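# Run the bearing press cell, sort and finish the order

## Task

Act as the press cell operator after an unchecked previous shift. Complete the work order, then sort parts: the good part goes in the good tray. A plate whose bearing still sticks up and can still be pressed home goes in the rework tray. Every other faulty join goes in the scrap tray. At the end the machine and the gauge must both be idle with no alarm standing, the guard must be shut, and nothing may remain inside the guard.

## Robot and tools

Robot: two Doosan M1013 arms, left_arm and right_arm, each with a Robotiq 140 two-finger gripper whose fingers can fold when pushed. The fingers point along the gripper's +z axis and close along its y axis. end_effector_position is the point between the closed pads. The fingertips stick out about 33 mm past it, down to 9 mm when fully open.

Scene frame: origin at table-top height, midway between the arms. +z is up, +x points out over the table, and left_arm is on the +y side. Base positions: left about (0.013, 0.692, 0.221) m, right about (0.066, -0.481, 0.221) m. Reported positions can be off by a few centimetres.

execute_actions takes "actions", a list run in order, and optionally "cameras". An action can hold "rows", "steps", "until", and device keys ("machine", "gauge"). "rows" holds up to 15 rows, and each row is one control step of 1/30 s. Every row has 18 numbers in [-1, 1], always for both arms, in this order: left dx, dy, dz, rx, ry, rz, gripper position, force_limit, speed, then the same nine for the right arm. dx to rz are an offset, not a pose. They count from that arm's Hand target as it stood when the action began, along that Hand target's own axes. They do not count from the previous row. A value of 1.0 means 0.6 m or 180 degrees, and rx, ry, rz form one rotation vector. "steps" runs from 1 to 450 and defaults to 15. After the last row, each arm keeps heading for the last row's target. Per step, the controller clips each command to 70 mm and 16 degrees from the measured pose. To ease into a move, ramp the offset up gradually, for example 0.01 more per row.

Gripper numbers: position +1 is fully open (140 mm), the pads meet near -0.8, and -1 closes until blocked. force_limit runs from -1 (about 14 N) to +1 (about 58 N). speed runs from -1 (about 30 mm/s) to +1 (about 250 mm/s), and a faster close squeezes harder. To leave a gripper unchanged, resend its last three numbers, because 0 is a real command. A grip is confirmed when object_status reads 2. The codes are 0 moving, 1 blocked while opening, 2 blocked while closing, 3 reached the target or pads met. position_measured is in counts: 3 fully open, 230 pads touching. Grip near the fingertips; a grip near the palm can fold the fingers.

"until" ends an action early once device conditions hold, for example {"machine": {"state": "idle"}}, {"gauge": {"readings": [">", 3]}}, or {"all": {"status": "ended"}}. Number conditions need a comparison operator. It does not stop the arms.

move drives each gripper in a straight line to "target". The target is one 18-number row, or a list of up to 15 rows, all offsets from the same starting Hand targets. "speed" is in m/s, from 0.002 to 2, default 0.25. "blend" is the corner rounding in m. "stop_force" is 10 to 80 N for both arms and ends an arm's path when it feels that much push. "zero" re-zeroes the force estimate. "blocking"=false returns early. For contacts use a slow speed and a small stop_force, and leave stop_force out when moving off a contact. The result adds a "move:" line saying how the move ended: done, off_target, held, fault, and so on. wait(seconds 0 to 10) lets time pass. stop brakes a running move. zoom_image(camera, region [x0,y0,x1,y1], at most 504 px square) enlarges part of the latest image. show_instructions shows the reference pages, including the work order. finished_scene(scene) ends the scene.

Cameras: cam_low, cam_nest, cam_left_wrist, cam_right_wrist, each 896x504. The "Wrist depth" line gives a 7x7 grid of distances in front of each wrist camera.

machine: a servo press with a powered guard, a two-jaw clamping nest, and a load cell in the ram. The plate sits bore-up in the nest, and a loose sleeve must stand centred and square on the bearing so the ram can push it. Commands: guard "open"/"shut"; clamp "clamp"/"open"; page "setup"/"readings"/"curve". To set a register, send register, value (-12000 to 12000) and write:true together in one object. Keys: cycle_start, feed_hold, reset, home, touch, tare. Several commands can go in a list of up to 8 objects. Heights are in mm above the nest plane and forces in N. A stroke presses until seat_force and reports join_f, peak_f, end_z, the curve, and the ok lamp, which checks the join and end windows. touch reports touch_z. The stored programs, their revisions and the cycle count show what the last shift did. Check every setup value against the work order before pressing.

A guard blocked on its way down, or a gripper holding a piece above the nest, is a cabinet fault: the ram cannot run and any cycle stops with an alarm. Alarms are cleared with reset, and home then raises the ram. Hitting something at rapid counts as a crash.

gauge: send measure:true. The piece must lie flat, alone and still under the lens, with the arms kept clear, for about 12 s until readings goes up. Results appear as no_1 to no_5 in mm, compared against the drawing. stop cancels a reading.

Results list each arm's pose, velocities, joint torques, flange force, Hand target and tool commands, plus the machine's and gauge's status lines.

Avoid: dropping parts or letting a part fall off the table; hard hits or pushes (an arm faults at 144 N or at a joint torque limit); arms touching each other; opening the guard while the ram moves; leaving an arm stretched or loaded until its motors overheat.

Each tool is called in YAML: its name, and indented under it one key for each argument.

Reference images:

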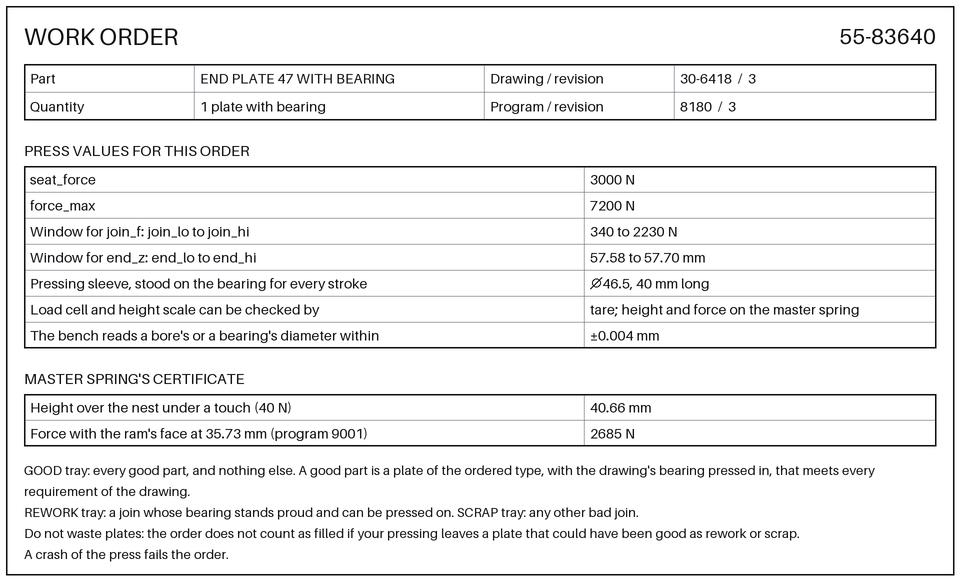

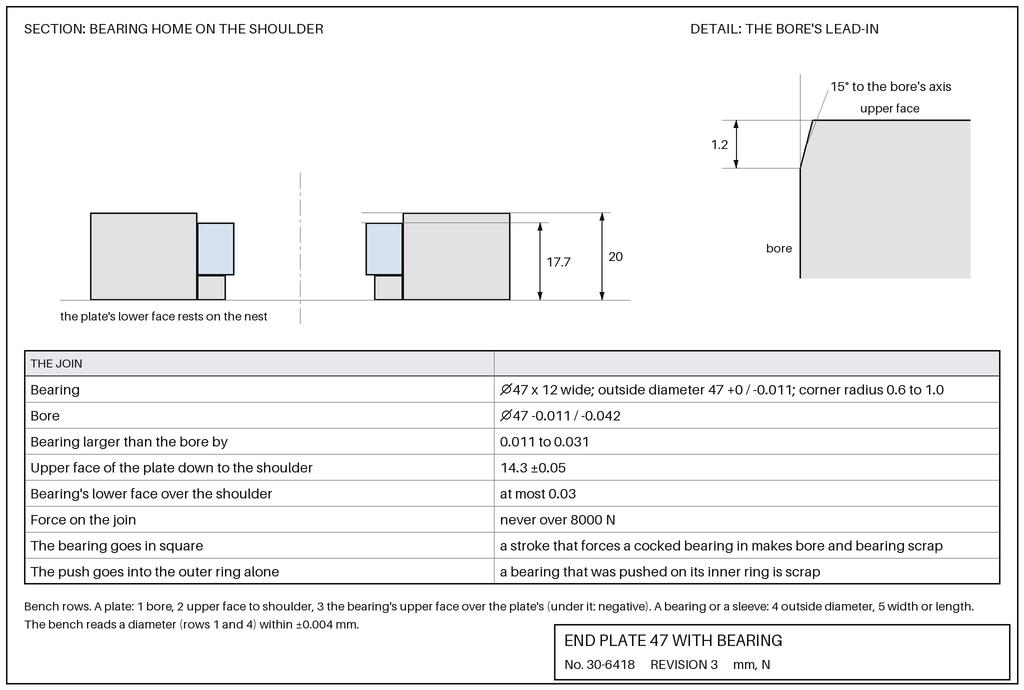

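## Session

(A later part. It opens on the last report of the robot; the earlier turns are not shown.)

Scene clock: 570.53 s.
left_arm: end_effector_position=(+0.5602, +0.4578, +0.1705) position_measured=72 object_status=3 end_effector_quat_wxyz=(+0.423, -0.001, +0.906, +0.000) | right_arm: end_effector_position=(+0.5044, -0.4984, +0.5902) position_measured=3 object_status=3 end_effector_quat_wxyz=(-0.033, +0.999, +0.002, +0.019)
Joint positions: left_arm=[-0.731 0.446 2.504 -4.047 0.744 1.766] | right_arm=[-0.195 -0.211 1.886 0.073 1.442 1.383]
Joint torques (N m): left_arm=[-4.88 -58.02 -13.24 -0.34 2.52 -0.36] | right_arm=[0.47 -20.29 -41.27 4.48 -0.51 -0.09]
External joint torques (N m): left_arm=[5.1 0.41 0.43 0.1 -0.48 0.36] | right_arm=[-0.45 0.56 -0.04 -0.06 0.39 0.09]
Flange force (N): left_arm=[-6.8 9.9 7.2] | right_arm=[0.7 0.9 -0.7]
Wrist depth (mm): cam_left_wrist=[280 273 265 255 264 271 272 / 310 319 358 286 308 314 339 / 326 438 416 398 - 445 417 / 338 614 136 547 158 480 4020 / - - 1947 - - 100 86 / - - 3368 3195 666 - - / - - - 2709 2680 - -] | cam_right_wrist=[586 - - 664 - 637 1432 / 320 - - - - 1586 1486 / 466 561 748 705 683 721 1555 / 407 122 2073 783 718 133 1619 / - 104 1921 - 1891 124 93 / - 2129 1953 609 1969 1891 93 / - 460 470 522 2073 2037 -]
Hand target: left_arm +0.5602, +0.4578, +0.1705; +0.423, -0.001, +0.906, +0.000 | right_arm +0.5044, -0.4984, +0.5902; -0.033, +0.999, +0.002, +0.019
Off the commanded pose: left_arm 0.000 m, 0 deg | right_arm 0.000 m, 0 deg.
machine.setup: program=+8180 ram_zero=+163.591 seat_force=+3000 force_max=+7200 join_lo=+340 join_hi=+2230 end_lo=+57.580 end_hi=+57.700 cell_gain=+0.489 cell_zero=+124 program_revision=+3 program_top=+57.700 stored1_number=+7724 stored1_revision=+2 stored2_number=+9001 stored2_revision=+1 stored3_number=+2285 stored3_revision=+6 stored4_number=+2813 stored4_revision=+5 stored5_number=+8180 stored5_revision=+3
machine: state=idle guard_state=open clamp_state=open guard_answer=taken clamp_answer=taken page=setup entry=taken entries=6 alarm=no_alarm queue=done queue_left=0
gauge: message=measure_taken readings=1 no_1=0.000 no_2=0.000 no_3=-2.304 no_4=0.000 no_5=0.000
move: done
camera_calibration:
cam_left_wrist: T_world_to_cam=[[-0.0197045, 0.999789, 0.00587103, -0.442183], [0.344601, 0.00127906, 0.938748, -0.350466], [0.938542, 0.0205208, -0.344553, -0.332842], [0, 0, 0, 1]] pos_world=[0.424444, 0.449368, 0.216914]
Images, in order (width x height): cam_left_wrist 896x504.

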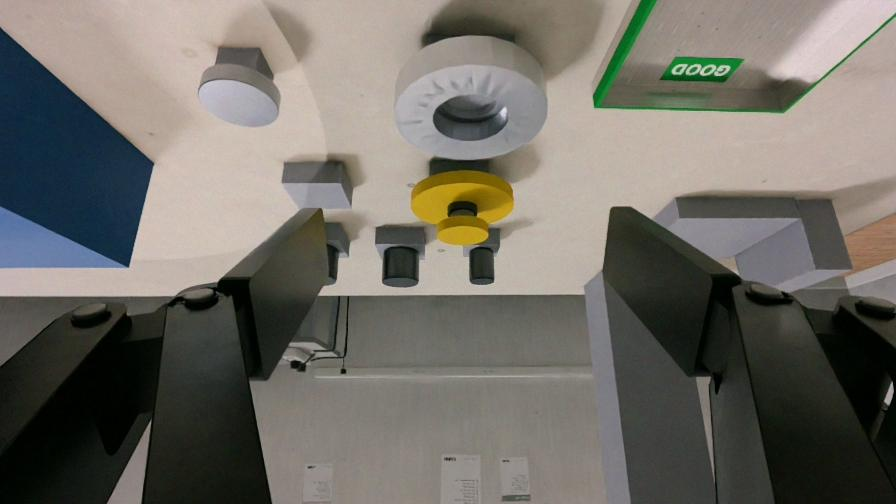

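move:
  target:
    - [0.072,0.0137,0.09,0,0,0,0.7,-0.3,-1,0,0,0,0,0,0,1,1,1]
    - [0.072,0.0137,0.2395,0,0,0,0.7,-0.3,-1,0,0,0,0,0,0,1,1,1]
  speed: [0.2,0.08]
  blend: [0.01,0]
  cameras: ["cam_left_wrist"]

Scene clock: 580.47 s.
left_arm: end_effector_position=(+0.6424, +0.4661, +0.0451) position_measured=41 object_status=3 end_effector_quat_wxyz=(+0.423, -0.001, +0.906, +0.000) | right_arm: end_effector_position=(+0.5044, -0.4984, +0.5902) position_measured=3 object_status=3 end_effector_quat_wxyz=(-0.033, +0.999, +0.002, +0.019)
Joint positions: left_arm=[-0.585 0.772 2.362 -3.769 0.867 1.576] | right_arm=[-0.195 -0.211 1.886 0.073 1.442 1.383]
Joint torques (N m): left_arm=[-4.89 -76.91 -4.67 -0.17 2.56 -0.23] | right_arm=[0.71 -20.45 -41.25 4.47 -0.5 -0.11]
External joint torques (N m): left_arm=[5.14 -0.14 0.04 0.14 -0.49 0.23] | right_arm=[-0.69 0.85 0.09 -0.06 0.39 0.11]
Flange force (N): left_arm=[-5.9 9.4 5.1] | right_arm=[0.9 1.5 -0.5]
Wrist depth (mm): cam_left_wrist=[114 115 120 120 120 116 108 / 141 142 142 150 143 143 130 / 159 185 175 126 167 167 183 / 166 166 146 175 160 138 274 / - 108 414 280 588 119 90 / - 409 3237 442 3195 - - / - - 2518 - 2709 - -] | cam_right_wrist=[589 591 630 - - 637 1432 / 563 - - - 739 669 1505 / 469 597 750 - - 1535 1565 / 394 122 796 - - 132 1700 / - 105 1953 - 1876 123 93 / - 2073 2020 600 1986 1832 93 / - 460 474 519 2129 2073 -]
Hand target: left_arm +0.6425, +0.4661, +0.0450; +0.423, -0.001, +0.906, +0.000 | right_arm +0.5044, -0.4984, +0.5902; -0.033, +0.999, +0.002, +0.019
Off the commanded pose: left_arm 0.000 m, 0 deg | right_arm 0.000 m, 0 deg.
machine.setup: program=+8180 ram_zero=+163.591 seat_force=+3000 force_max=+7200 join_lo=+340 join_hi=+2230 end_lo=+57.580 end_hi=+57.700 cell_gain=+0.489 cell_zero=+124 program_revision=+3 program_top=+57.700 stored1_number=+7724 stored1_revision=+2 stored2_number=+9001 stored2_revision=+1 stored3_number=+2285 stored3_revision=+6 stored4_number=+2813 stored4_revision=+5 stored5_number=+8180 stored5_revision=+3
machine: state=idle guard_state=open clamp_state=open guard_answer=taken clamp_answer=taken page=setup entry=taken entries=6 alarm=no_alarm queue=done queue_left=0
gauge: message=measure_taken readings=1 no_1=0.000 no_2=0.000 no_3=-2.304 no_4=0.000 no_5=0.000
move: done
camera_calibration:
cam_left_wrist: T_world_to_cam=[[-0.0197973, 0.999787, 0.00590745, -0.448081], [0.344689, 0.00127879, 0.938716, -0.261125], [0.938508, 0.0206203, -0.344641, -0.453387], [0, 0, 0, 1]] pos_world=[0.506644, 0.457668, 0.0915136]
Images, in order (width x height): cam_left_wrist 896x504.

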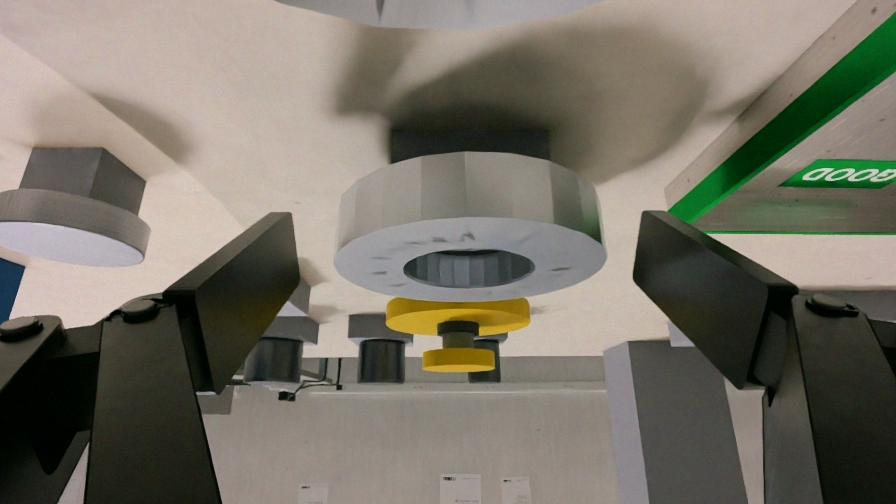

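execute_actions:
  actions:
    - {"rows":[[0,0,0,0,0,0,-1,-0.3,-1,0,0,0,0,0,0,1,1,1]],"steps":110}

move:
  target:
    - [-0.255,0,-0.214,0,0,0,-1,-0.3,-1,0,0,0,0,0,0,1,1,1]
    - [-0.2775,0.474,0.066,0,0,0,-1,-0.3,-1,0,0,0,0,0,0,1,1,1]
    - [-0.2896,0.474,0.301,0,0,0,-1,-0.3,-1,0,0,0,0,0,0,1,1,1]
  speed: [0.15,0.3,0.12]
  blend: [0.04,0.02,0]

move:
  target: [0.0255,0,0.0214,0,0,0,-1,-0.3,-1,0,0,0,0,0,0,1,1,1]
  speed: 0.01
  stop_force: 10
  cameras: ["cam_left_wrist"]

Scene clock: 595.23 s.
left_arm: end_effector_position=(+0.6425, +0.4661, +0.0450) position_measured=84 object_status=2 end_effector_quat_wxyz=(+0.423, -0.001, +0.906, +0.000) | right_arm: end_effector_position=(+0.5044, -0.4984, +0.5902) position_measured=3 object_status=3 end_effector_quat_wxyz=(-0.033, +0.999, +0.002, +0.019)
Joint positions: left_arm=[-0.585 0.772 2.362 -3.769 0.867 1.576] | right_arm=[-0.195 -0.211 1.886 0.073 1.442 1.383]
Joint torques (N m): left_arm=[-4.68 -72.59 -5.76 -0.06 0.89 -0.37] | right_arm=[0.71 -20.6 -41.39 4.5 -0.51 -0.08]
External joint torques (N m): left_arm=[4.93 -4.05 1.22 0.03 1.18 0.37] | right_arm=[-0.71 0.93 0.1 -0.08 0.39 0.08]
Flange force (N): left_arm=[-9.0 11.0 -2.7] | right_arm=[1.0 1.6 -0.5]
Wrist depth (mm): cam_left_wrist=[114 115 120 120 116 112 108 / 141 141 143 150 143 143 130 / 159 180 166 126 167 177 182 / 166 265 134 176 150 125 273 / - - 125 267 416 99 87 / - - 1539 - - - - / - - 3237 3237 3323 - -] | cam_right_wrist=[582 - 695 671 653 639 1468 / 331 609 689 - - 1725 1505 / 437 560 - - - 1366 1608 / 406 122 815 989 790 132 1676 / - 105 1937 973 1969 123 93 / - 2129 2055 619 1921 1969 93 / - 460 482 515 2073 2091 -]
Hand target: left_arm +0.6425, +0.4661, +0.0450; +0.423, -0.001, +0.906, +0.000 | right_arm +0.5044, -0.4984, +0.5902; -0.033, +0.999, +0.002, +0.019
Off the commanded pose: left_arm 0.000 m, 0 deg | right_arm 0.000 m, 0 deg.
machine.setup: program=+8180 ram_zero=+163.591 seat_force=+3000 force_max=+7200 join_lo=+340 join_hi=+2230 end_lo=+57.580 end_hi=+57.700 cell_gain=+0.489 cell_zero=+124 program_revision=+3 program_top=+57.700 stored1_number=+7724 stored1_revision=+2 stored2_number=+9001 stored2_revision=+1 stored3_number=+2285 stored3_revision=+6 stored4_number=+2813 stored4_revision=+5 stored5_number=+8180 stored5_revision=+3
machine: state=idle guard_state=open clamp_state=open guard_answer=taken clamp_answer=taken page=setup entry=taken entries=6 alarm=no_alarm queue=done queue_left=0
gauge: message=measure_taken readings=1 no_1=0.000 no_2=0.000 no_3=-2.304 no_4=0.000 no_5=0.000

Scene clock: 599.30 s.
left_arm: end_effector_position=(+0.8918, +0.7511, +0.0619) position_measured=84 object_status=2 end_effector_quat_wxyz=(+0.423, -0.001, +0.906, +0.000) | right_arm: end_effector_position=(+0.5044, -0.4984, +0.5902) position_measured=3 object_status=3 end_effector_quat_wxyz=(-0.033, +0.999, +0.002, +0.019)
Joint positions: left_arm=[0.075 0.802 2.011 -3.087 0.544 1.547] | right_arm=[-0.195 -0.211 1.886 0.073 1.442 1.383]
Joint torques (N m): left_arm=[-5.45 -92.04 -17.45 -1.56 3.43 -0.24] | right_arm=[0.8 -20.58 -41.28 4.52 -0.5 -0.1]
External joint torques (N m): left_arm=[5.59 2.01 1.91 0.13 -1.35 0.24] | right_arm=[-0.85 0.94 0.06 -0.11 0.37 0.1]
Flange force (N): left_arm=[1.4 8.9 -0.2] | right_arm=[1.0 1.9 -0.5]
Wrist depth (mm): cam_left_wrist=[135 136 127 127 127 127 133 / 167 168 130 130 137 131 126 / 218 218 155 126 152 152 116 / 311 288 135 176 150 127 113 / - - 110 352 355 99 87 / - - 3776 337 341 - - / - - 2967 320 319 - -] | cam_right_wrist=[585 572 - 666 - - 1450 / 627 600 - 718 - - 1515 / 465 - 736 - 718 1804 1555 / 392 113 780 - - 132 1630 / - 105 1969 - 1804 116 93 / - 2110 2020 603 1969 2020 93 / - 459 482 514 2073 2091 -]
Hand target: left_arm +0.8919, +0.7511, +0.0619; +0.423, -0.001, +0.906, +0.000 | right_arm +0.5044, -0.4984, +0.5902; -0.033, +0.999, +0.002, +0.019
Off the commanded pose: left_arm 0.000 m, 0 deg | right_arm 0.000 m, 0 deg.
machine.setup: program=+8180 ram_zero=+163.591 seat_force=+3000 force_max=+7200 join_lo=+340 join_hi=+2230 end_lo=+57.580 end_hi=+57.700 cell_gain=+0.489 cell_zero=+124 program_revision=+3 program_top=+57.700 stored1_number=+7724 stored1_revision=+2 stored2_number=+9001 stored2_revision=+1 stored3_number=+2285 stored3_revision=+6 stored4_number=+2813 stored4_revision=+5 stored5_number=+8180 stored5_revision=+3
machine: state=idle guard_state=open clamp_state=open guard_answer=taken clamp_answer=taken page=setup entry=taken entries=6 alarm=no_alarm queue=done queue_left=0
gauge: message=measure_taken readings=1 no_1=0.000 no_2=0.000 no_3=-2.304 no_4=0.000 no_5=0.000
move: done

Scene clock: 601.73 s.
left_arm: end_effector_position=(+0.8921, +0.7511, +0.0479) position_measured=84 object_status=2 end_effector_quat_wxyz=(+0.423, -0.001, +0.906, +0.000) | right_arm: end_effector_position=(+0.5044, -0.4984, +0.5902) position_measured=3 object_status=3 end_effector_quat_wxyz=(-0.033, +0.999, +0.002, +0.019)
Joint positions: left_arm=[0.075 0.826 2.005 -3.089 0.564 1.549] | right_arm=[-0.195 -0.211 1.886 0.073 1.442 1.383]
Joint torques (N m): left_arm=[-5.79 -78.83 -13.17 -1.46 -0.28 -0.43] | right_arm=[0.62 -20.62 -41.34 4.54 -0.52 -0.05]
External joint torques (N m): left_arm=[5.82 -12.04 -1.69 0.1 2.36 0.43] | right_arm=[-0.62 0.9 -0.06 -0.11 0.39 0.05]
Flange force (N): left_arm=[-8.3 8.6 -16.0] | right_arm=[1.2 1.5 -0.7]
Wrist depth (mm): cam_left_wrist=[118 119 119 120 120 120 120 / 146 146 119 120 120 121 125 / 190 203 136 126 132 135 119 / 273 253 135 176 150 127 113 / - - 125 350 359 99 87 / - - - 339 3077 - - / - - - 320 3323 - -] | cam_right_wrist=[585 592 - 668 - 642 1432 / 632 615 669 - - 664 1486 / 427 - - - - 1424 1608 / 393 113 844 - - 133 1700 / - 105 1969 - 1906 124 93 / - 2168 2073 588 2073 1937 93 / - 460 476 513 1969 2020 -]
Hand target: left_arm +0.8920, +0.7511, +0.0479; +0.423, -0.001, +0.906, +0.000 (not the last commanded pose) | right_arm +0.5044, -0.4984, +0.5902; -0.033, +0.999, +0.002, +0.019
Off the commanded pose: left_arm 0.006 m, 0 deg | right_arm 0.000 m, 0 deg.
machine.setup: program=+8180 ram_zero=+163.591 seat_force=+3000 force_max=+7200 join_lo=+340 join_hi=+2230 end_lo=+57.580 end_hi=+57.700 cell_gain=+0.489 cell_zero=+124 program_revision=+3 program_top=+57.700 stored1_number=+7724 stored1_revision=+2 stored2_number=+9001 stored2_revision=+1 stored3_number=+2285 stored3_revision=+6 stored4_number=+2813 stored4_revision=+5 stored5_number=+8180 stored5_revision=+3
machine: state=idle guard_state=open clamp_state=open guard_answer=taken clamp_answer=taken page=setup entry=taken entries=6 alarm=no_alarm queue=done queue_left=0
gauge: message=measure_taken readings=1 no_1=0.000 no_2=0.000 no_3=-2.304 no_4=0.000 no_5=0.000
move: contact (left_arm)
camera_calibration:
cam_left_wrist: T_world_to_cam=[[-0.0198014, 0.999787, 0.00589733, -0.72809], [0.344216, 0.00127929, 0.93889, -0.349718], [0.938682, 0.0206213, -0.344168, -0.692761], [0, 0, 0, 1]] pos_world=[0.756244, 0.742668, 0.094214]
Images, in order (width x height): cam_left_wrist 896x504.

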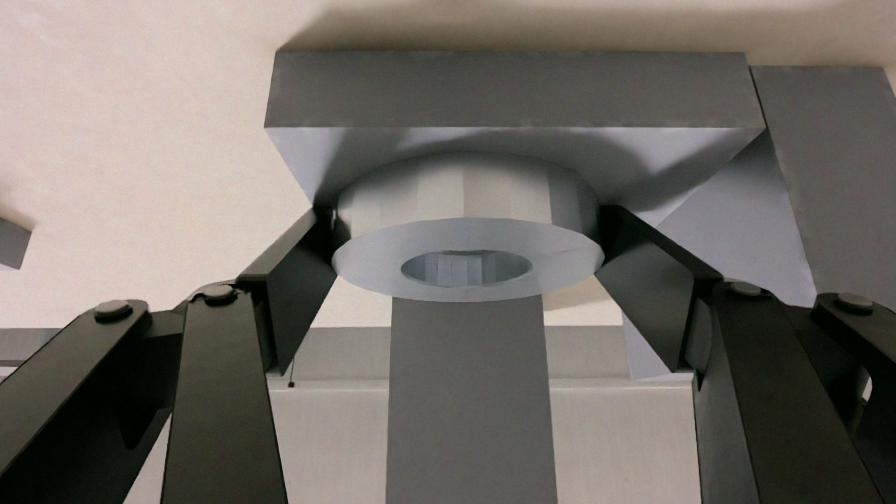

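execute_actions:
  actions:
    - {"rows":[[0,0,0,0,0,0,0.5,-0.3,-1,0,0,0,0,0,0,1,1,1]],"steps":40}

move:
  target:
    - [0,0,-0.25,0,0,0,0.5,-0.3,-1,0,0,0,0,0,0,1,1,1]
    - [0.030,-0.333,-0.611,0,0,0,0.5,-0.3,-1,0,0,0,0,0,0,1,1,1]
  speed: [0.12,0.3]
  blend: [0.02,0]

execute_actions:
  actions:
    - {"gauge":{"measure":true},"steps":5}

move:
  target: [0.239,-0.367,-0.103,0,0,0,0.6,-0.3,-1,0,0,0,0,0,0,1,1,1]
  cameras: ["cam_left_wrist"]

Scene clock: 611.30 s.
left_arm: end_effector_position=(+0.8920, +0.7511, +0.0478) position_measured=66 object_status=3 end_effector_quat_wxyz=(+0.423, -0.001, +0.906, +0.000) | right_arm: end_effector_position=(+0.5044, -0.4984, +0.5902) position_measured=3 object_status=3 end_effector_quat_wxyz=(-0.033, +0.999, +0.002, +0.019)
Joint positions: left_arm=[0.075 0.826 2.006 -3.089 0.564 1.549] | right_arm=[-0.195 -0.211 1.886 0.073 1.442 1.383]
Joint torques (N m): left_arm=[-5.52 -91.34 -15.18 -1.41 2.53 -0.27] | right_arm=[0.48 -20.41 -41.21 4.51 -0.5 -0.1]
External joint torques (N m): left_arm=[6.07 0.58 0.48 0.06 -0.47 0.27] | right_arm=[-0.6 0.75 -0.02 -0.1 0.37 0.1]
Flange force (N): left_arm=[0.4 9.6 -0.1] | right_arm=[0.9 1.3 -0.7]
Wrist depth (mm): cam_left_wrist=[118 118 119 119 119 119 119 / 145 146 119 119 120 120 129 / 190 191 140 126 132 134 119 / 272 251 141 158 147 127 114 / - - 125 351 378 114 88 / - - - 336 3280 - - / - - - 320 319 - -] | cam_right_wrist=[588 - - - - 646 1407 / 325 622 - 762 683 1441 1496 / 469 612 - 739 732 1515 1630 / 412 122 1713 767 785 132 1653 / - 105 1846 - 1876 123 93 / - 2129 2055 571 1937 1937 93 / - 459 480 517 2110 2110 -]
Hand target: left_arm +0.8920, +0.7511, +0.0479; +0.423, -0.001, +0.906, +0.000 | right_arm +0.5044, -0.4984, +0.5902; -0.033, +0.999, +0.002, +0.019
Off the commanded pose: left_arm 0.000 m, 0 deg | right_arm 0.000 m, 0 deg.
machine.setup: program=+8180 ram_zero=+163.591 seat_force=+3000 force_max=+7200 join_lo=+340 join_hi=+2230 end_lo=+57.580 end_hi=+57.700 cell_gain=+0.489 cell_zero=+124 program_revision=+3 program_top=+57.700 stored1_number=+7724 stored1_revision=+2 stored2_number=+9001 stored2_revision=+1 stored3_number=+2285 stored3_revision=+6 stored4_number=+2813 stored4_revision=+5 stored5_number=+8180 stored5_revision=+3
machine: state=idle guard_state=open clamp_state=open guard_answer=taken clamp_answer=taken page=setup entry=taken entries=6 alarm=no_alarm queue=done queue_left=0
gauge: message=measure_taken readings=1 no_1=0.000 no_2=0.000 no_3=-2.304 no_4=0.000 no_5=0.000

Scene clock: 614.40 s.
left_arm: end_effector_position=(+0.5999, +0.5508, +0.2697) position_measured=66 object_status=3 end_effector_quat_wxyz=(+0.423, -0.001, +0.906, +0.000) | right_arm: end_effector_position=(+0.5044, -0.4984, +0.5902) position_measured=3 object_status=3 end_effector_quat_wxyz=(-0.033, +0.999, +0.002, +0.019)
Joint positions: left_arm=[-0.462 0.18 2.5 -4.003 0.506 2.026] | right_arm=[-0.195 -0.211 1.886 0.073 1.442 1.383]
Joint torques (N m): left_arm=[-5.59 -42.57 -23.86 -1 2.34 -0.27] | right_arm=[0.66 -20.29 -41.24 4.49 -0.5 -0.09]
External joint torques (N m): left_arm=[5.77 0.84 0.54 0.17 -0.49 0.27] | right_arm=[-0.64 0.65 0.03 -0.08 0.38 0.08]
Flange force (N): left_arm=[0.0 0.0 0.0] | right_arm=[0.7 1.4 -0.6]
Wrist depth (mm): cam_left_wrist=[409 - - 376 416 400 - / 490 - 412 510 468 470 1719 / 666 586 - 585 524 3155 2444 / 3511 786 140 3414 163 2932 3665 / - - 123 - - 114 85 / - - - - - - - / - - - - 604 - -] | cam_right_wrist=[592 582 669 666 647 - 1459 / 320 - 721 723 - - 1496 / 468 625 741 - - 1496 1597 / 409 122 1777 - 770 133 1725 / - 105 1953 - 1937 123 93 / - 2091 2055 603 1986 1953 93 / - 463 475 510 2020 2020 -]
Hand target: left_arm +0.6000, +0.5508, +0.2697; +0.423, -0.001, +0.906, +0.000 | right_arm +0.5044, -0.4984, +0.5902; -0.033, +0.999, +0.002, +0.019
Off the commanded pose: left_arm 0.000 m, 0 deg | right_arm 0.000 m, 0 deg.
machine.setup: program=+8180 ram_zero=+163.591 seat_force=+3000 force_max=+7200 join_lo=+340 join_hi=+2230 end_lo=+57.580 end_hi=+57.700 cell_gain=+0.489 cell_zero=+124 program_revision=+3 program_top=+57.700 stored1_number=+7724 stored1_revision=+2 stored2_number=+9001 stored2_revision=+1 stored3_number=+2285 stored3_revision=+6 stored4_number=+2813 stored4_revision=+5 stored5_number=+8180 stored5_revision=+3
machine: state=idle guard_state=open clamp_state=open guard_answer=taken clamp_answer=taken page=setup entry=taken entries=6 alarm=no_alarm queue=done queue_left=0
gauge: message=measure_taken readings=1 no_1=0.000 no_2=0.000 no_3=-2.304 no_4=0.000 no_5=0.000
move: done

Scene clock: 614.77 s.
left_arm: end_effector_position=(+0.6000, +0.5508, +0.2697) position_measured=66 object_status=3 end_effector_quat_wxyz=(+0.423, -0.001, +0.906, +0.000) | right_arm: end_effector_position=(+0.5044, -0.4984, +0.5902) position_measured=3 object_status=3 end_effector_quat_wxyz=(-0.033, +0.999, +0.002, +0.019)
Joint positions: left_arm=[-0.462 0.18 2.5 -4.003 0.506 2.027] | right_arm=[-0.195 -0.211 1.886 0.073 1.442 1.383]
Joint torques (N m): left_arm=[-5.51 -42.54 -23.9 -0.95 2.33 -0.24] | right_arm=[0.55 -20.49 -41.35 4.5 -0.5 -0.13]
External joint torques (N m): left_arm=[5.73 0.49 0.23 0.11 -0.46 0.24] | right_arm=[-0.57 0.78 -0.05 -0.07 0.38 0.12]
Flange force (N): left_arm=[0.0 0.0 0.0] | right_arm=[1.1 1.2 -0.7]
Wrist depth (mm): cam_left_wrist=[393 382 385 413 414 384 397 / 465 - 419 447 470 490 1768 / - - - - 520 765 2444 / 3280 - 141 3776 162 2898 3280 / - - 141 3323 - 114 85 / - - - - - - - / - - 2043 3155 598 - -] | cam_right_wrist=[586 592 - - - - 1407 / 594 - - - - 679 1496 / 470 591 767 - 689 1525 1586 / 410 122 765 - 762 132 1664 / - 105 1861 902 1846 123 93 / - 2091 2148 600 1969 1969 93 / - 459 481 514 2110 2110 -]
Hand target: left_arm +0.6000, +0.5508, +0.2697; +0.423, -0.001, +0.906, +0.000 | right_arm +0.5044, -0.4984, +0.5902; -0.033, +0.999, +0.002, +0.019
Tool commands: left_gripper/position=+0.5 left_gripper/force_limit=-0.3 left_gripper/speed=-1.0 right_gripper/position=+1.0 right_gripper/force_limit=+1.0 right_gripper/speed=+1.0
Off the commanded pose: left_arm 0.000 m, 0 deg | right_arm 0.000 m, 0 deg.
machine.setup: program=+8180 ram_zero=+163.591 seat_force=+3000 force_max=+7200 join_lo=+340 join_hi=+2230 end_lo=+57.580 end_hi=+57.700 cell_gain=+0.489 cell_zero=+124 program_revision=+3 program_top=+57.700 stored1_number=+7724 stored1_revision=+2 stored2_number=+9001 stored2_revision=+1 stored3_number=+2285 stored3_revision=+6 stored4_number=+2813 stored4_revision=+5 stored5_number=+8180 stored5_revision=+3
machine: state=idle guard_state=open clamp_state=open guard_answer=taken clamp_answer=taken page=setup entry=taken entries=6 alarm=no_alarm queue=done queue_left=0
gauge: state=busy message=measure_taken readings=1 no_1=0.000 no_2=0.000 no_3=-2.304 no_4=0.000 no_5=0.000

Scene clock: 616.47 s.
left_arm: end_effector_position=(+0.4610, +0.3302, +0.1996) position_measured=53 object_status=3 end_effector_quat_wxyz=(+0.423, -0.001, +0.906, +0.000) | right_arm: end_effector_position=(+0.5044, -0.4984, +0.5902) position_measured=3 object_status=3 end_effector_quat_wxyz=(-0.033, +0.999, +0.002, +0.019)
Joint positions: left_arm=[-1.127 0.396 2.436 -4.583 0.79 1.975] | right_arm=[-0.195 -0.211 1.886 0.073 1.442 1.383]
Joint torques (N m): left_arm=[-5.38 -58.84 -18.39 0.35 2.41 -0.17] | right_arm=[0.5 -20.49 -41.36 4.48 -0.54 -0.08]
External joint torques (N m): left_arm=[5.61 1.2 0.91 0.04 -0.51 0.17] | right_arm=[-0.59 0.93 0.14 -0.07 0.42 0.08]
Flange force (N): left_arm=[-6.4 6.0 11.3] | right_arm=[1.0 1.3 -0.4]
Wrist depth (mm): cam_left_wrist=[187 242 309 289 300 264 307 / 226 249 382 375 367 371 379 / 277 294 433 483 481 500 473 / 324 357 153 641 504 138 622 / - - 1888 - - 112 87 / - 103 2932 - 3612 - - / - - - - 5418 - -] | cam_right_wrist=[575 584 705 - - - 1432 / 588 - - 669 679 1619 1496 / 466 - - - 721 1586 1565 / 391 113 835 775 741 133 1688 / - 105 1953 969 1846 124 93 / - 2129 2129 611 1876 1921 93 / - 463 479 513 1969 2055 -]
Hand target: left_arm +0.4610, +0.3302, +0.1996; +0.423, -0.001, +0.906, +0.000 | right_arm +0.5044, -0.4984, +0.5902; -0.033, +0.999, +0.002, +0.019
Off the commanded pose: left_arm 0.000 m, 0 deg | right_arm 0.000 m, 0 deg.
machine.setup: program=+8180 ram_zero=+163.591 seat_force=+3000 force_max=+7200 join_lo=+340 join_hi=+2230 end_lo=+57.580 end_hi=+57.700 cell_gain=+0.489 cell_zero=+124 program_revision=+3 program_top=+57.700 stored1_number=+7724 stored1_revision=+2 stored2_number=+9001 stored2_revision=+1 stored3_number=+2285 stored3_revision=+6 stored4_number=+2813 stored4_revision=+5 stored5_number=+8180 stored5_revision=+3
machine: state=idle guard_state=open clamp_state=open guard_answer=taken clamp_answer=taken page=setup entry=taken entries=6 alarm=no_alarm queue=done queue_left=0
gauge: state=busy message=measure_taken readings=1 no_1=0.000 no_2=0.000 no_3=-2.304 no_4=0.000 no_5=0.000
move: done
camera_calibration:
cam_left_wrist: T_world_to_cam=[[-0.0197068, 0.999789, 0.00586388, -0.316735], [0.344304, 0.00128007, 0.938857, -0.343332], [0.938651, 0.0205209, -0.344257, -0.227107], [0, 0, 0, 1]] pos_world=[0.325144, 0.321768, 0.246014]
Images, in order (width x height): cam_left_wrist 896x504.

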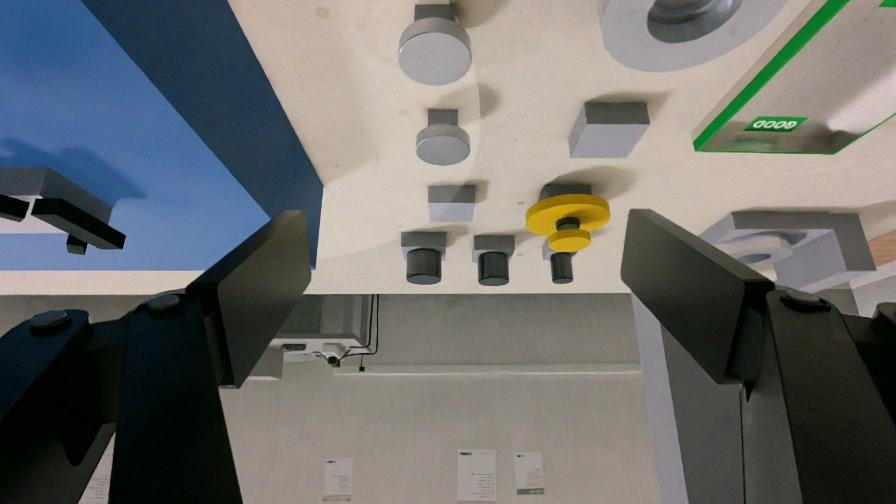

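move:
  target:
    - [0.0975,-0.0162,0.12,0,0,0,0.175,-0.3,-1,0,0,0,0,0,0,1,1,1]
  speed: 0.15
  cameras: ["cam_left_wrist"]

Scene clock: 646.90 s.
left_arm: end_effector_position=(+0.4786, +0.3204, +0.1086) position_measured=107 object_status=0 end_effector_quat_wxyz=(+0.423, -0.001, +0.906, +0.000) | right_arm: end_effector_position=(+0.5044, -0.4984, +0.5902) position_measured=3 object_status=3 end_effector_quat_wxyz=(-0.033, +0.999, +0.002, +0.019)
Joint positions: left_arm=[-1.098 0.623 2.402 -4.373 0.829 1.713] | right_arm=[-0.195 -0.211 1.886 0.073 1.442 1.383]
Joint torques (N m): left_arm=[-5.33 -70.76 -10.13 -0.1 2.55 -0.28] | right_arm=[0.56 -20.64 -41.28 4.49 -0.51 -0.09]
External joint torques (N m): left_arm=[5.62 0.58 0.61 0.13 -0.49 0.28] | right_arm=[-0.66 1.07 -0.01 -0.07 0.39 0.08]
Flange force (N): left_arm=[-7.5 6.0 9.6] | right_arm=[1.4 1.5 -0.6]
Wrist depth (mm): cam_left_wrist=[164 188 195 196 196 189 155 / 164 210 242 235 256 186 186 / 164 242 314 296 316 232 308 / 173 224 137 417 166 331 373 / - 88 106 592 608 94 86 / - - - 3665 3894 - 80 / - - - - - - -] | cam_right_wrist=[581 572 - - 671 624 1407 / 614 606 - 753 - - 1505 / 492 560 - 693 - 1597 1608 / 410 122 804 775 - 132 1676 / - 105 1891 - 1876 123 93 / - 2073 2110 601 1921 1986 93 / - 460 479 517 2110 2110 -]
Hand target: left_arm +0.4786, +0.3204, +0.1086; +0.423, -0.001, +0.906, +0.000 | right_arm +0.5044, -0.4984, +0.5902; -0.033, +0.999, +0.002, +0.019
Off the commanded pose: left_arm 0.000 m, 0 deg | right_arm 0.000 m, 0 deg.
machine.setup: program=+8180 ram_zero=+163.591 seat_force=+3000 force_max=+7200 join_lo=+340 join_hi=+2230 end_lo=+57.580 end_hi=+57.700 cell_gain=+0.489 cell_zero=+124 program_revision=+3 program_top=+57.700 stored1_number=+7724 stored1_revision=+2 stored2_number=+9001 stored2_revision=+1 stored3_number=+2285 stored3_revision=+6 stored4_number=+2813 stored4_revision=+5 stored5_number=+8180 stored5_revision=+3
machine: state=idle guard_state=open clamp_state=open guard_answer=taken clamp_answer=taken page=setup entry=taken entries=6 alarm=no_alarm queue=done queue_left=0
gauge: message=measure_taken readings=2 no_1=46.973 no_2=14.296 no_3=0.000 no_4=0.000 no_5=0.000
move: done
camera_calibration:
cam_left_wrist: T_world_to_cam=[[-0.0198008, 0.999787, 0.00589793, -0.306028], [0.344304, 0.00128047, 0.938857, -0.26385], [0.938649, 0.0206208, -0.344256, -0.274819], [0, 0, 0, 1]] pos_world=[0.342744, 0.311968, 0.154914]
Images, in order (width x height): cam_left_wrist 896x504.

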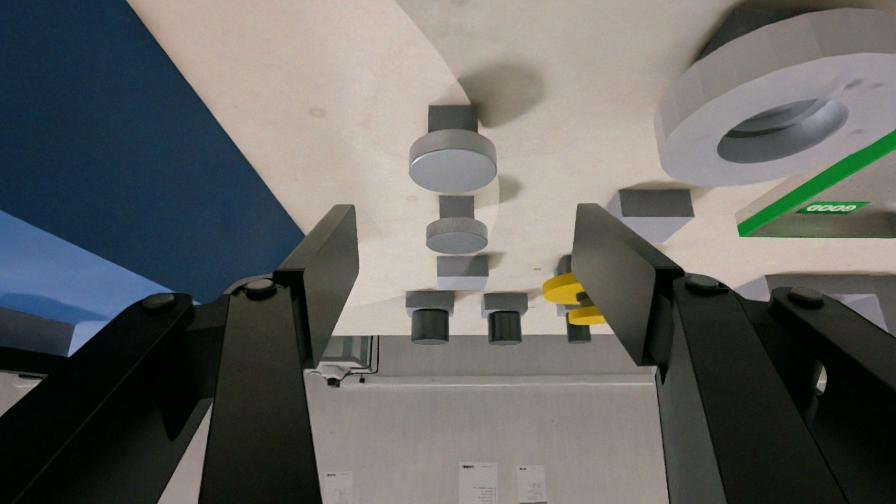

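move:
  target:
    - [-0.336,0.383,-0.018,0,0,0,0.5,-0.3,-1,0,0,0,0,0,0,1,1,1]
    - [-0.368,0.717,0.342,0,0,0,0.5,-0.3,-1,0,0,0,0,0,0,1,1,1]
    - [-0.3655,0.718,0.593,0,0,0,0.5,-0.3,-1,0,0,0,0,0,0,1,1,1]
  speed: [0.3,0.3,0.1]
  blend: [0.05,0.02,0]

execute_actions:
  actions:
    - {"rows":[[0,0,0,0,0,0,-1,-0.3,-1,0,0,0,0,0,0,1,1,1]],"steps":80}
  cameras: ["cam_left_wrist"]

Scene clock: 664.40 s.
left_arm: end_effector_position=(+0.8911, +0.7522, +0.0478) position_measured=66 object_status=3 end_effector_quat_wxyz=(+0.423, -0.001, +0.906, +0.000) | right_arm: end_effector_position=(+0.5044, -0.4984, +0.5902) position_measured=3 object_status=3 end_effector_quat_wxyz=(-0.033, +0.999, +0.002, +0.019)
Joint positions: left_arm=[0.077 0.826 2.007 -3.087 0.565 1.548] | right_arm=[-0.195 -0.211 1.886 0.073 1.442 1.383]
Joint torques (N m): left_arm=[-5.55 -90.05 -15.14 -1.44 2.54 -0.23] | right_arm=[0.73 -20.42 -41.32 4.46 -0.52 -0.09]
External joint torques (N m): left_arm=[5.42 -0.69 0.28 0.09 -0.46 0.23] | right_arm=[-0.7 0.62 -0.12 -0.03 0.39 0.08]
Flange force (N): left_arm=[-1.0 8.6 -1.7] | right_arm=[0.8 1.5 -0.9]
Wrist depth (mm): cam_left_wrist=[118 118 119 119 120 120 119 / 145 146 119 120 120 120 127 / 190 191 141 126 130 134 120 / 272 251 141 145 147 125 113 / - - 372 352 359 114 85 / - - 3195 331 332 - - / - - 3155 - 321 - -] | cam_right_wrist=[589 578 - - 639 649 1450 / 340 617 - - - 671 1468 / 469 620 - - - 1700 1676 / 410 122 1937 - - 132 1653 / - 104 1953 - 1846 124 93 / - 2209 2055 604 2003 1986 93 / - 460 481 514 2003 2091 -]
Hand target: left_arm +0.8912, +0.7522, +0.0478; +0.423, -0.001, +0.906, +0.000 | right_arm +0.5044, -0.4984, +0.5902; -0.033, +0.999, +0.002, +0.019
Off the commanded pose: left_arm 0.000 m, 0 deg | right_arm 0.000 m, 0 deg.
machine.setup: program=+8180 ram_zero=+163.591 seat_force=+3000 force_max=+7200 join_lo=+340 join_hi=+2230 end_lo=+57.580 end_hi=+57.700 cell_gain=+0.489 cell_zero=+124 program_revision=+3 program_top=+57.700 stored1_number=+7724 stored1_revision=+2 stored2_number=+9001 stored2_revision=+1 stored3_number=+2285 stored3_revision=+6 stored4_number=+2813 stored4_revision=+5 stored5_number=+8180 stored5_revision=+3
machine: state=idle guard_state=open clamp_state=open guard_answer=taken clamp_answer=taken page=setup entry=taken entries=6 alarm=no_alarm queue=done queue_left=0
gauge: message=measure_taken readings=2 no_1=46.973 no_2=14.296 no_3=0.000 no_4=0.000 no_5=0.000
move: done

Scene clock: 667.27 s.
left_arm: end_effector_position=(+0.8912, +0.7522, +0.0478) position_measured=84 object_status=2 end_effector_quat_wxyz=(+0.423, -0.001, +0.906, +0.000) | right_arm: end_effector_position=(+0.5044, -0.4984, +0.5902) position_measured=3 object_status=3 end_effector_quat_wxyz=(-0.033, +0.999, +0.002, +0.019)
Joint positions: left_arm=[0.077 0.826 2.007 -3.087 0.565 1.548] | right_arm=[-0.195 -0.211 1.886 0.073 1.442 1.383]
Joint torques (N m): left_arm=[-6.61 -76.73 -12.02 -1.28 -1.03 -0.25] | right_arm=[0.97 -20.57 -41.4 4.52 -0.53 -0.09]
External joint torques (N m): left_arm=[6.66 -13.76 -2.68 -0.06 3.1 0.25] | right_arm=[-1.01 0.85 0.1 -0.1 0.41 0.09]
Flange force (N): left_arm=[-9.4 9.7 -17.1] | right_arm=[0.8 2.3 -0.6]
Wrist depth (mm): cam_left_wrist=[118 119 119 120 120 120 120 / 146 146 119 120 120 121 124 / 190 191 138 126 133 135 120 / 273 274 136 145 150 126 113 / - - 125 351 353 100 88 / - - 2832 334 - - - / - - 3155 320 324 - -] | cam_right_wrist=[589 564 - 662 668 - 1415 / 325 612 - - - - 1505 / 390 647 - - 739 718 1576 / 395 113 818 - 750 132 1630 / - 105 1937 - 1804 123 93 / - 2110 2037 604 1937 1953 93 / - 462 478 510 2055 2055 -]
Hand target: left_arm +0.8912, +0.7522, +0.0478; +0.423, -0.001, +0.906, +0.000 | right_arm +0.5044, -0.4984, +0.5902; -0.033, +0.999, +0.002, +0.019
Off the commanded pose: left_arm 0.000 m, 0 deg | right_arm 0.000 m, 0 deg.
machine.setup: program=+8180 ram_zero=+163.591 seat_force=+3000 force_max=+7200 join_lo=+340 join_hi=+2230 end_lo=+57.580 end_hi=+57.700 cell_gain=+0.489 cell_zero=+124 program_revision=+3 program_top=+57.700 stored1_number=+7724 stored1_revision=+2 stored2_number=+9001 stored2_revision=+1 stored3_number=+2285 stored3_revision=+6 stored4_number=+2813 stored4_revision=+5 stored5_number=+8180 stored5_revision=+3
machine: state=idle guard_state=open clamp_state=open guard_answer=taken clamp_answer=taken page=setup entry=taken entries=6 alarm=no_alarm queue=done queue_left=0
gauge: message=measure_taken readings=2 no_1=46.973 no_2=14.296 no_3=0.000 no_4=0.000 no_5=0.000
camera_calibration:
cam_left_wrist: T_world_to_cam=[[-0.0197068, 0.999789, 0.00586388, -0.729277], [0.344304, 0.00128007, 0.938857, -0.34938], [0.938651, 0.0205209, -0.344257, -0.691868], [0, 0, 0, 1]] pos_world=[0.755344, 0.743768, 0.0941139]
Images, in order (width x height): cam_left_wrist 896x504.

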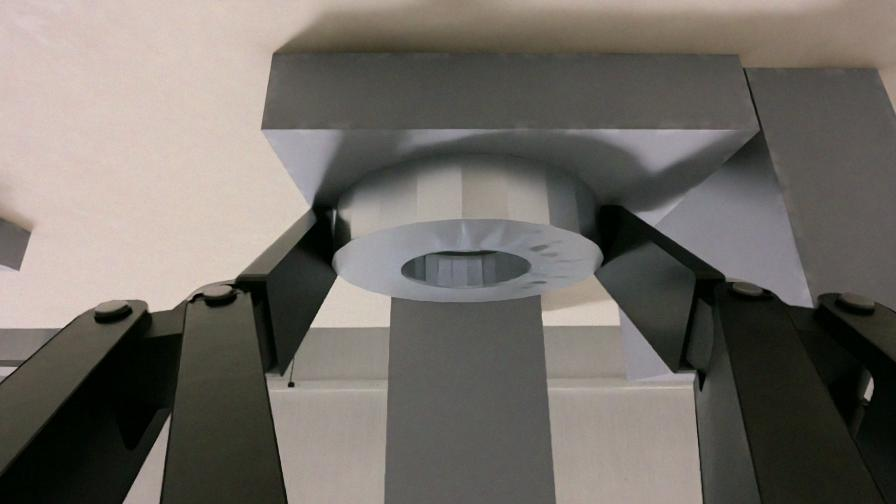

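move:
  target:
    - [0,0,-0.25,0,0,0,-1,-0.3,-1,0,0,0,0,0,0,1,1,1]
    - [-0.038,-0.2537,-0.557,0,0,0,-1,-0.3,-1,0,0,0,0,0,0,1,1,1]
    - [0.035,-0.6587,-0.592,0.383,0,0.3215,-1,-0.3,-1,0,0,0,0,0,0,1,1,1]
  speed: [0.12,0.3,0.3]
  blend: [0.02,0.05,0]

move:
  target: [-0.271,-0.0065,0.504,0,0,0,-1,-0.3,-1,0,0,0,0,0,0,1,1,1]
  speed: 0.2

move:
  target: [0.0477,0,0.04,0,0,0,-1,-0.3,-1,0,0,0,0,0,0,1,1,1]
  speed: 0.08
  cameras: ["cam_nest"]

move:
  target: [0.0192,0,0.0161,0,0,0,-1,-0.3,-1,0,0,0,0,0,0,1,1,1]
  speed: 0.01
  stop_force: 10
  cameras: ["cam_nest","cam_left_wrist"]

Scene clock: 687.33 s.
left_arm: end_effector_position=(+0.6064, +0.3565, +0.2601) position_measured=84 object_status=2 end_effector_quat_wxyz=(+0.300, +0.640, +0.641, -0.298) | right_arm: end_effector_position=(+0.5044, -0.4984, +0.5902) position_measured=3 object_status=3 end_effector_quat_wxyz=(-0.033, +0.999, +0.002, +0.019)
Joint positions: left_arm=[-0.156 0.458 2.067 -1.25 0.914 0.773] | right_arm=[-0.195 -0.211 1.886 0.073 1.442 1.383]
Joint torques (N m): left_arm=[-5.15 -70.03 -22.6 -1.04 2.52 -0.24] | right_arm=[0.76 -20.5 -41.3 4.49 -0.52 -0.12]
External joint torques (N m): left_arm=[5.34 2.93 1.21 0.67 -1.09 0.24] | right_arm=[-0.78 0.77 -0.01 -0.07 0.4 0.12]
Flange force (N): left_arm=[9.3 2.3 -3.3] | right_arm=[0.9 1.7 -0.7]
Wrist depth (mm): cam_left_wrist=[380 380 383 381 383 386 - / 1806 365 367 367 368 477 487 / 2351 363 371 127 377 647 666 / 3323 - 136 146 150 114 3665 / - - 111 2832 1408 99 87 / - - - 441 - - - / - - 3323 427 3195 - -] | cam_right_wrist=[584 - 658 653 640 697 1432 / 617 644 708 716 699 691 1535 / 494 620 - - - 1468 1576 / 388 122 785 - - 132 1700 / - 105 1969 - 1832 123 93 / - 2129 2020 600 1921 2037 93 / - 461 476 519 2168 2020 -]
Hand target: left_arm +0.6064, +0.3564, +0.2601; +0.300, +0.640, +0.641, -0.298 | right_arm +0.5044, -0.4984, +0.5902; -0.033, +0.999, +0.002, +0.019
Off the commanded pose: left_arm 0.000 m, 0 deg | right_arm 0.000 m, 0 deg.
machine.setup: program=+8180 ram_zero=+163.591 seat_force=+3000 force_max=+7200 join_lo=+340 join_hi=+2230 end_lo=+57.580 end_hi=+57.700 cell_gain=+0.489 cell_zero=+124 program_revision=+3 program_top=+57.700 stored1_number=+7724 stored1_revision=+2 stored2_number=+9001 stored2_revision=+1 stored3_number=+2285 stored3_revision=+6 stored4_number=+2813 stored4_revision=+5 stored5_number=+8180 stored5_revision=+3
machine: state=idle guard_state=open clamp_state=open guard_answer=taken clamp_answer=taken page=setup entry=taken entries=6 alarm=no_alarm queue=done queue_left=0
gauge: message=measure_taken readings=2 no_1=46.973 no_2=14.296 no_3=0.000 no_4=0.000 no_5=0.000
move: done

Scene clock: 689.53 s.
left_arm: end_effector_position=(+0.6033, +0.0204, +0.1905) position_measured=84 object_status=2 end_effector_quat_wxyz=(+0.300, +0.640, +0.641, -0.298) | right_arm: end_effector_position=(+0.5044, -0.4984, +0.5902) position_measured=3 object_status=3 end_effector_quat_wxyz=(-0.033, +0.999, +0.002, +0.019)
Joint positions: left_arm=[-0.626 0.682 1.826 -1.574 0.647 0.69] | right_arm=[-0.195 -0.211 1.886 0.073 1.442 1.383]
Joint torques (N m): left_arm=[-3.18 -92.78 -23.96 -1.44 2.11 -0.15] | right_arm=[0.69 -20.55 -41.32 4.48 -0.49 -0.09]
External joint torques (N m): left_arm=[3.54 4.58 1.38 0.49 -0.79 0.15] | right_arm=[-0.72 0.8 -0.05 -0.06 0.37 0.08]
Flange force (N): left_arm=[6.0 4.6 1.7] | right_arm=[1.0 1.6 -0.7]
Wrist depth (mm): cam_left_wrist=[171 172 160 153 160 174 174 / 167 212 214 182 214 214 226 / - 247 260 127 249 281 443 / - 206 136 160 147 123 - / - 87 125 3116 2739 99 87 / - - 3720 3414 - - - / - - - - 3155 - -] | cam_right_wrist=[522 585 - - - 644 1450 / 601 606 775 - 671 679 1535 / 489 611 755 716 - 1641 1555 / 409 122 790 815 - 133 1586 / - 98 1906 - 1861 124 93 / - 2230 2037 619 2037 1937 93 / - 457 477 518 2091 2110 -]
Hand target: left_arm +0.6032, +0.0202, +0.1905; +0.300, +0.640, +0.641, -0.298 | right_arm +0.5044, -0.4984, +0.5902; -0.033, +0.999, +0.002, +0.019
Off the commanded pose: left_arm 0.000 m, 0 deg | right_arm 0.000 m, 0 deg.
machine.setup: program=+8180 ram_zero=+163.591 seat_force=+3000 force_max=+7200 join_lo=+340 join_hi=+2230 end_lo=+57.580 end_hi=+57.700 cell_gain=+0.489 cell_zero=+124 program_revision=+3 program_top=+57.700 stored1_number=+7724 stored1_revision=+2 stored2_number=+9001 stored2_revision=+1 stored3_number=+2285 stored3_revision=+6 stored4_number=+2813 stored4_revision=+5 stored5_number=+8180 stored5_revision=+3
machine: state=idle guard_state=open clamp_state=open guard_answer=taken clamp_answer=taken page=setup entry=taken entries=6 alarm=no_alarm queue=done queue_left=0
gauge: message=measure_taken readings=2 no_1=46.973 no_2=14.296 no_3=0.000 no_4=0.000 no_5=0.000
move: done

Scene clock: 690.43 s.
left_arm: end_effector_position=(+0.6033, +0.0202, +0.1532) position_measured=84 object_status=2 end_effector_quat_wxyz=(+0.300, +0.640, +0.641, -0.298) | right_arm: end_effector_position=(+0.5044, -0.4984, +0.5902) position_measured=3 object_status=3 end_effector_quat_wxyz=(-0.033, +0.999, +0.002, +0.019)
Joint positions: left_arm=[-0.626 0.734 1.827 -1.643 0.649 0.777] | right_arm=[-0.195 -0.211 1.886 0.073 1.442 1.383]
Joint torques (N m): left_arm=[-5.21 -93.11 -22.65 -1.44 2.49 0] | right_arm=[0.52 -20.59 -41.29 4.48 -0.54 -0.11]
External joint torques (N m): left_arm=[5.33 3.19 1.97 0.38 -1.05 0] | right_arm=[-0.5 0.74 -0.15 -0.05 0.42 0.1]
Flange force (N): left_arm=[6.6 3.9 -2.2] | right_arm=[1.1 1.1 -0.9]
Wrist depth (mm): cam_left_wrist=[124 125 91 87 88 126 126 / 153 154 117 124 116 156 157 / 176 201 191 127 147 205 205 / - - 136 146 150 251 - / - 87 111 1009 1052 100 88 / - - - 2898 3116 - - / - - - - 3195 - -] | cam_right_wrist=[547 589 669 - - 637 1415 / 330 619 721 - - 689 1486 / 466 612 - 741 714 1432 1653 / 394 113 804 780 - 133 1653 / - 105 1861 863 1937 123 93 / - 2110 2037 598 2003 1986 93 / - 461 477 513 2037 2073 -]
Hand target: left_arm +0.6033, +0.0202, +0.1531; +0.300, +0.640, +0.641, -0.298 | right_arm +0.5044, -0.4984, +0.5902; -0.033, +0.999, +0.002, +0.019
Off the commanded pose: left_arm 0.000 m, 0 deg | right_arm 0.000 m, 0 deg.
machine.setup: program=+8180 ram_zero=+163.591 seat_force=+3000 force_max=+7200 join_lo=+340 join_hi=+2230 end_lo=+57.580 end_hi=+57.700 cell_gain=+0.489 cell_zero=+124 program_revision=+3 program_top=+57.700 stored1_number=+7724 stored1_revision=+2 stored2_number=+9001 stored2_revision=+1 stored3_number=+2285 stored3_revision=+6 stored4_number=+2813 stored4_revision=+5 stored5_number=+8180 stored5_revision=+3
machine: state=idle guard_state=open clamp_state=open guard_answer=taken clamp_answer=taken page=setup entry=taken entries=6 alarm=no_alarm queue=done queue_left=0
gauge: message=measure_taken readings=2 no_1=46.973 no_2=14.296 no_3=0.000 no_4=0.000 no_5=0.000
move: done
Images, in order (width x height): cam_nest 896x504.

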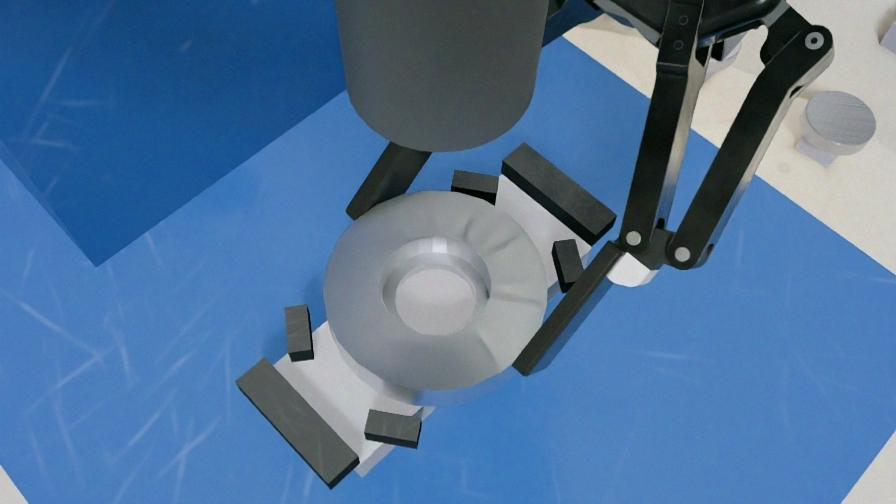

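Scene clock: 692.10 s.
left_arm: end_effector_position=(+0.6033, +0.0201, +0.1430) position_measured=84 object_status=2 end_effector_quat_wxyz=(+0.300, +0.640, +0.641, -0.299) | right_arm: end_effector_position=(+0.5044, -0.4984, +0.5902) position_measured=3 object_status=3 end_effector_quat_wxyz=(-0.033, +0.999, +0.002, +0.019)
Joint positions: left_arm=[-0.626 0.748 1.827 -1.662 0.65 0.8] | right_arm=[-0.195 -0.211 1.886 0.073 1.442 1.383]
Joint torques (N m): left_arm=[-9.45 -80.01 -19.22 -0.74 -0.09 -0.19] | right_arm=[0.74 -20.44 -41.33 4.53 -0.5 -0.13]
External joint torques (N m): left_arm=[9.73 -10.77 -0.98 -0.33 1.56 0.19] | right_arm=[-0.74 0.65 0.01 -0.11 0.38 0.13]
Flange force (N): left_arm=[-0.2 1.7 -21.3] | right_arm=[0.7 1.5 -0.7]
Wrist depth (mm): cam_left_wrist=[111 112 105 104 104 114 114 / 144 139 92 92 105 141 141 / - 181 140 126 128 185 185 / - - 136 159 150 227 - / - - 124 2898 - 105 87 / - - - - 2492 - - / - - - 3040 3077 - -] | cam_right_wrist=[565 579 741 639 - 634 1441 / 586 609 716 - - 673 1496 / 409 - - 683 - 1700 1576 / 410 122 2129 729 809 132 1664 / - 98 1937 - 1876 123 93 / - 2091 2003 601 1969 1906 93 / - 459 474 510 2037 2055 -]
Hand target: left_arm +0.6033, +0.0201, +0.1429; +0.300, +0.640, +0.641, -0.299 (not the last commanded pose) | right_arm +0.5044, -0.4984, +0.5902; -0.033, +0.999, +0.002, +0.019
Off the commanded pose: left_arm 0.005 m, 0 deg | right_arm 0.000 m, 0 deg.
machine.setup: program=+8180 ram_zero=+163.591 seat_force=+3000 force_max=+7200 join_lo=+340 join_hi=+2230 end_lo=+57.580 end_hi=+57.700 cell_gain=+0.489 cell_zero=+124 program_revision=+3 program_top=+57.700 stored1_number=+7724 stored1_revision=+2 stored2_number=+9001 stored2_revision=+1 stored3_number=+2285 stored3_revision=+6 stored4_number=+2813 stored4_revision=+5 stored5_number=+8180 stored5_revision=+3
machine: state=idle guard_state=open clamp_state=open guard_answer=taken clamp_answer=taken page=setup entry=taken entries=6 alarm=no_alarm queue=done queue_left=0
gauge: message=measure_taken readings=2 no_1=46.973 no_2=14.296 no_3=0.000 no_4=0.000 no_5=0.000
move: contact (left_arm)
camera_calibration:
cam_left_wrist: T_world_to_cam=[[0.999783, 0.01948, 0.00736884, -0.599168], [-0.000220142, -0.343905, 0.939004, -0.123943], [0.020826, -0.938802, -0.343826, 0.198987], [0, 0, 0, 1]] pos_world=[0.594867, 0.155857, 0.189215]
Images, in order (width x height): cam_nest 896x504, cam_left_wrist 896x504.

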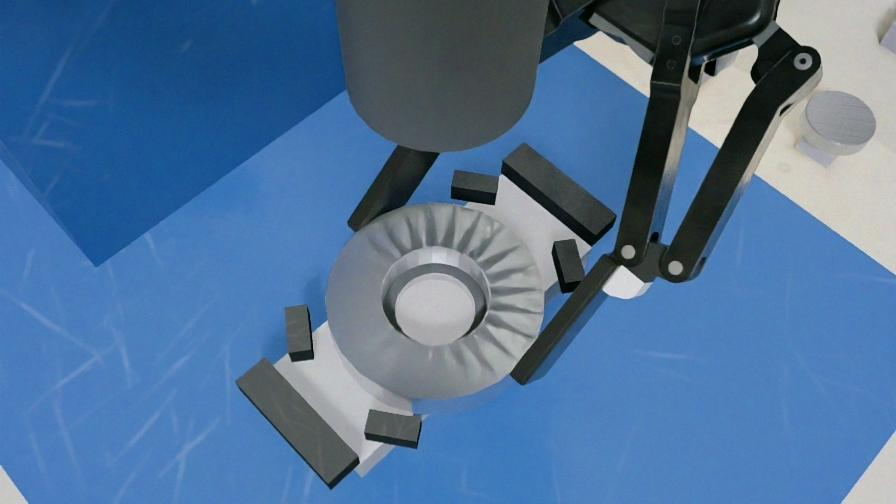

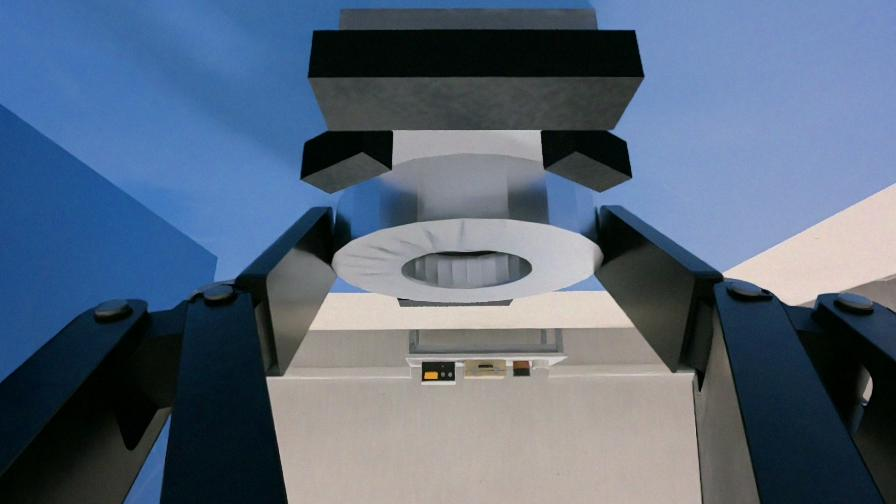

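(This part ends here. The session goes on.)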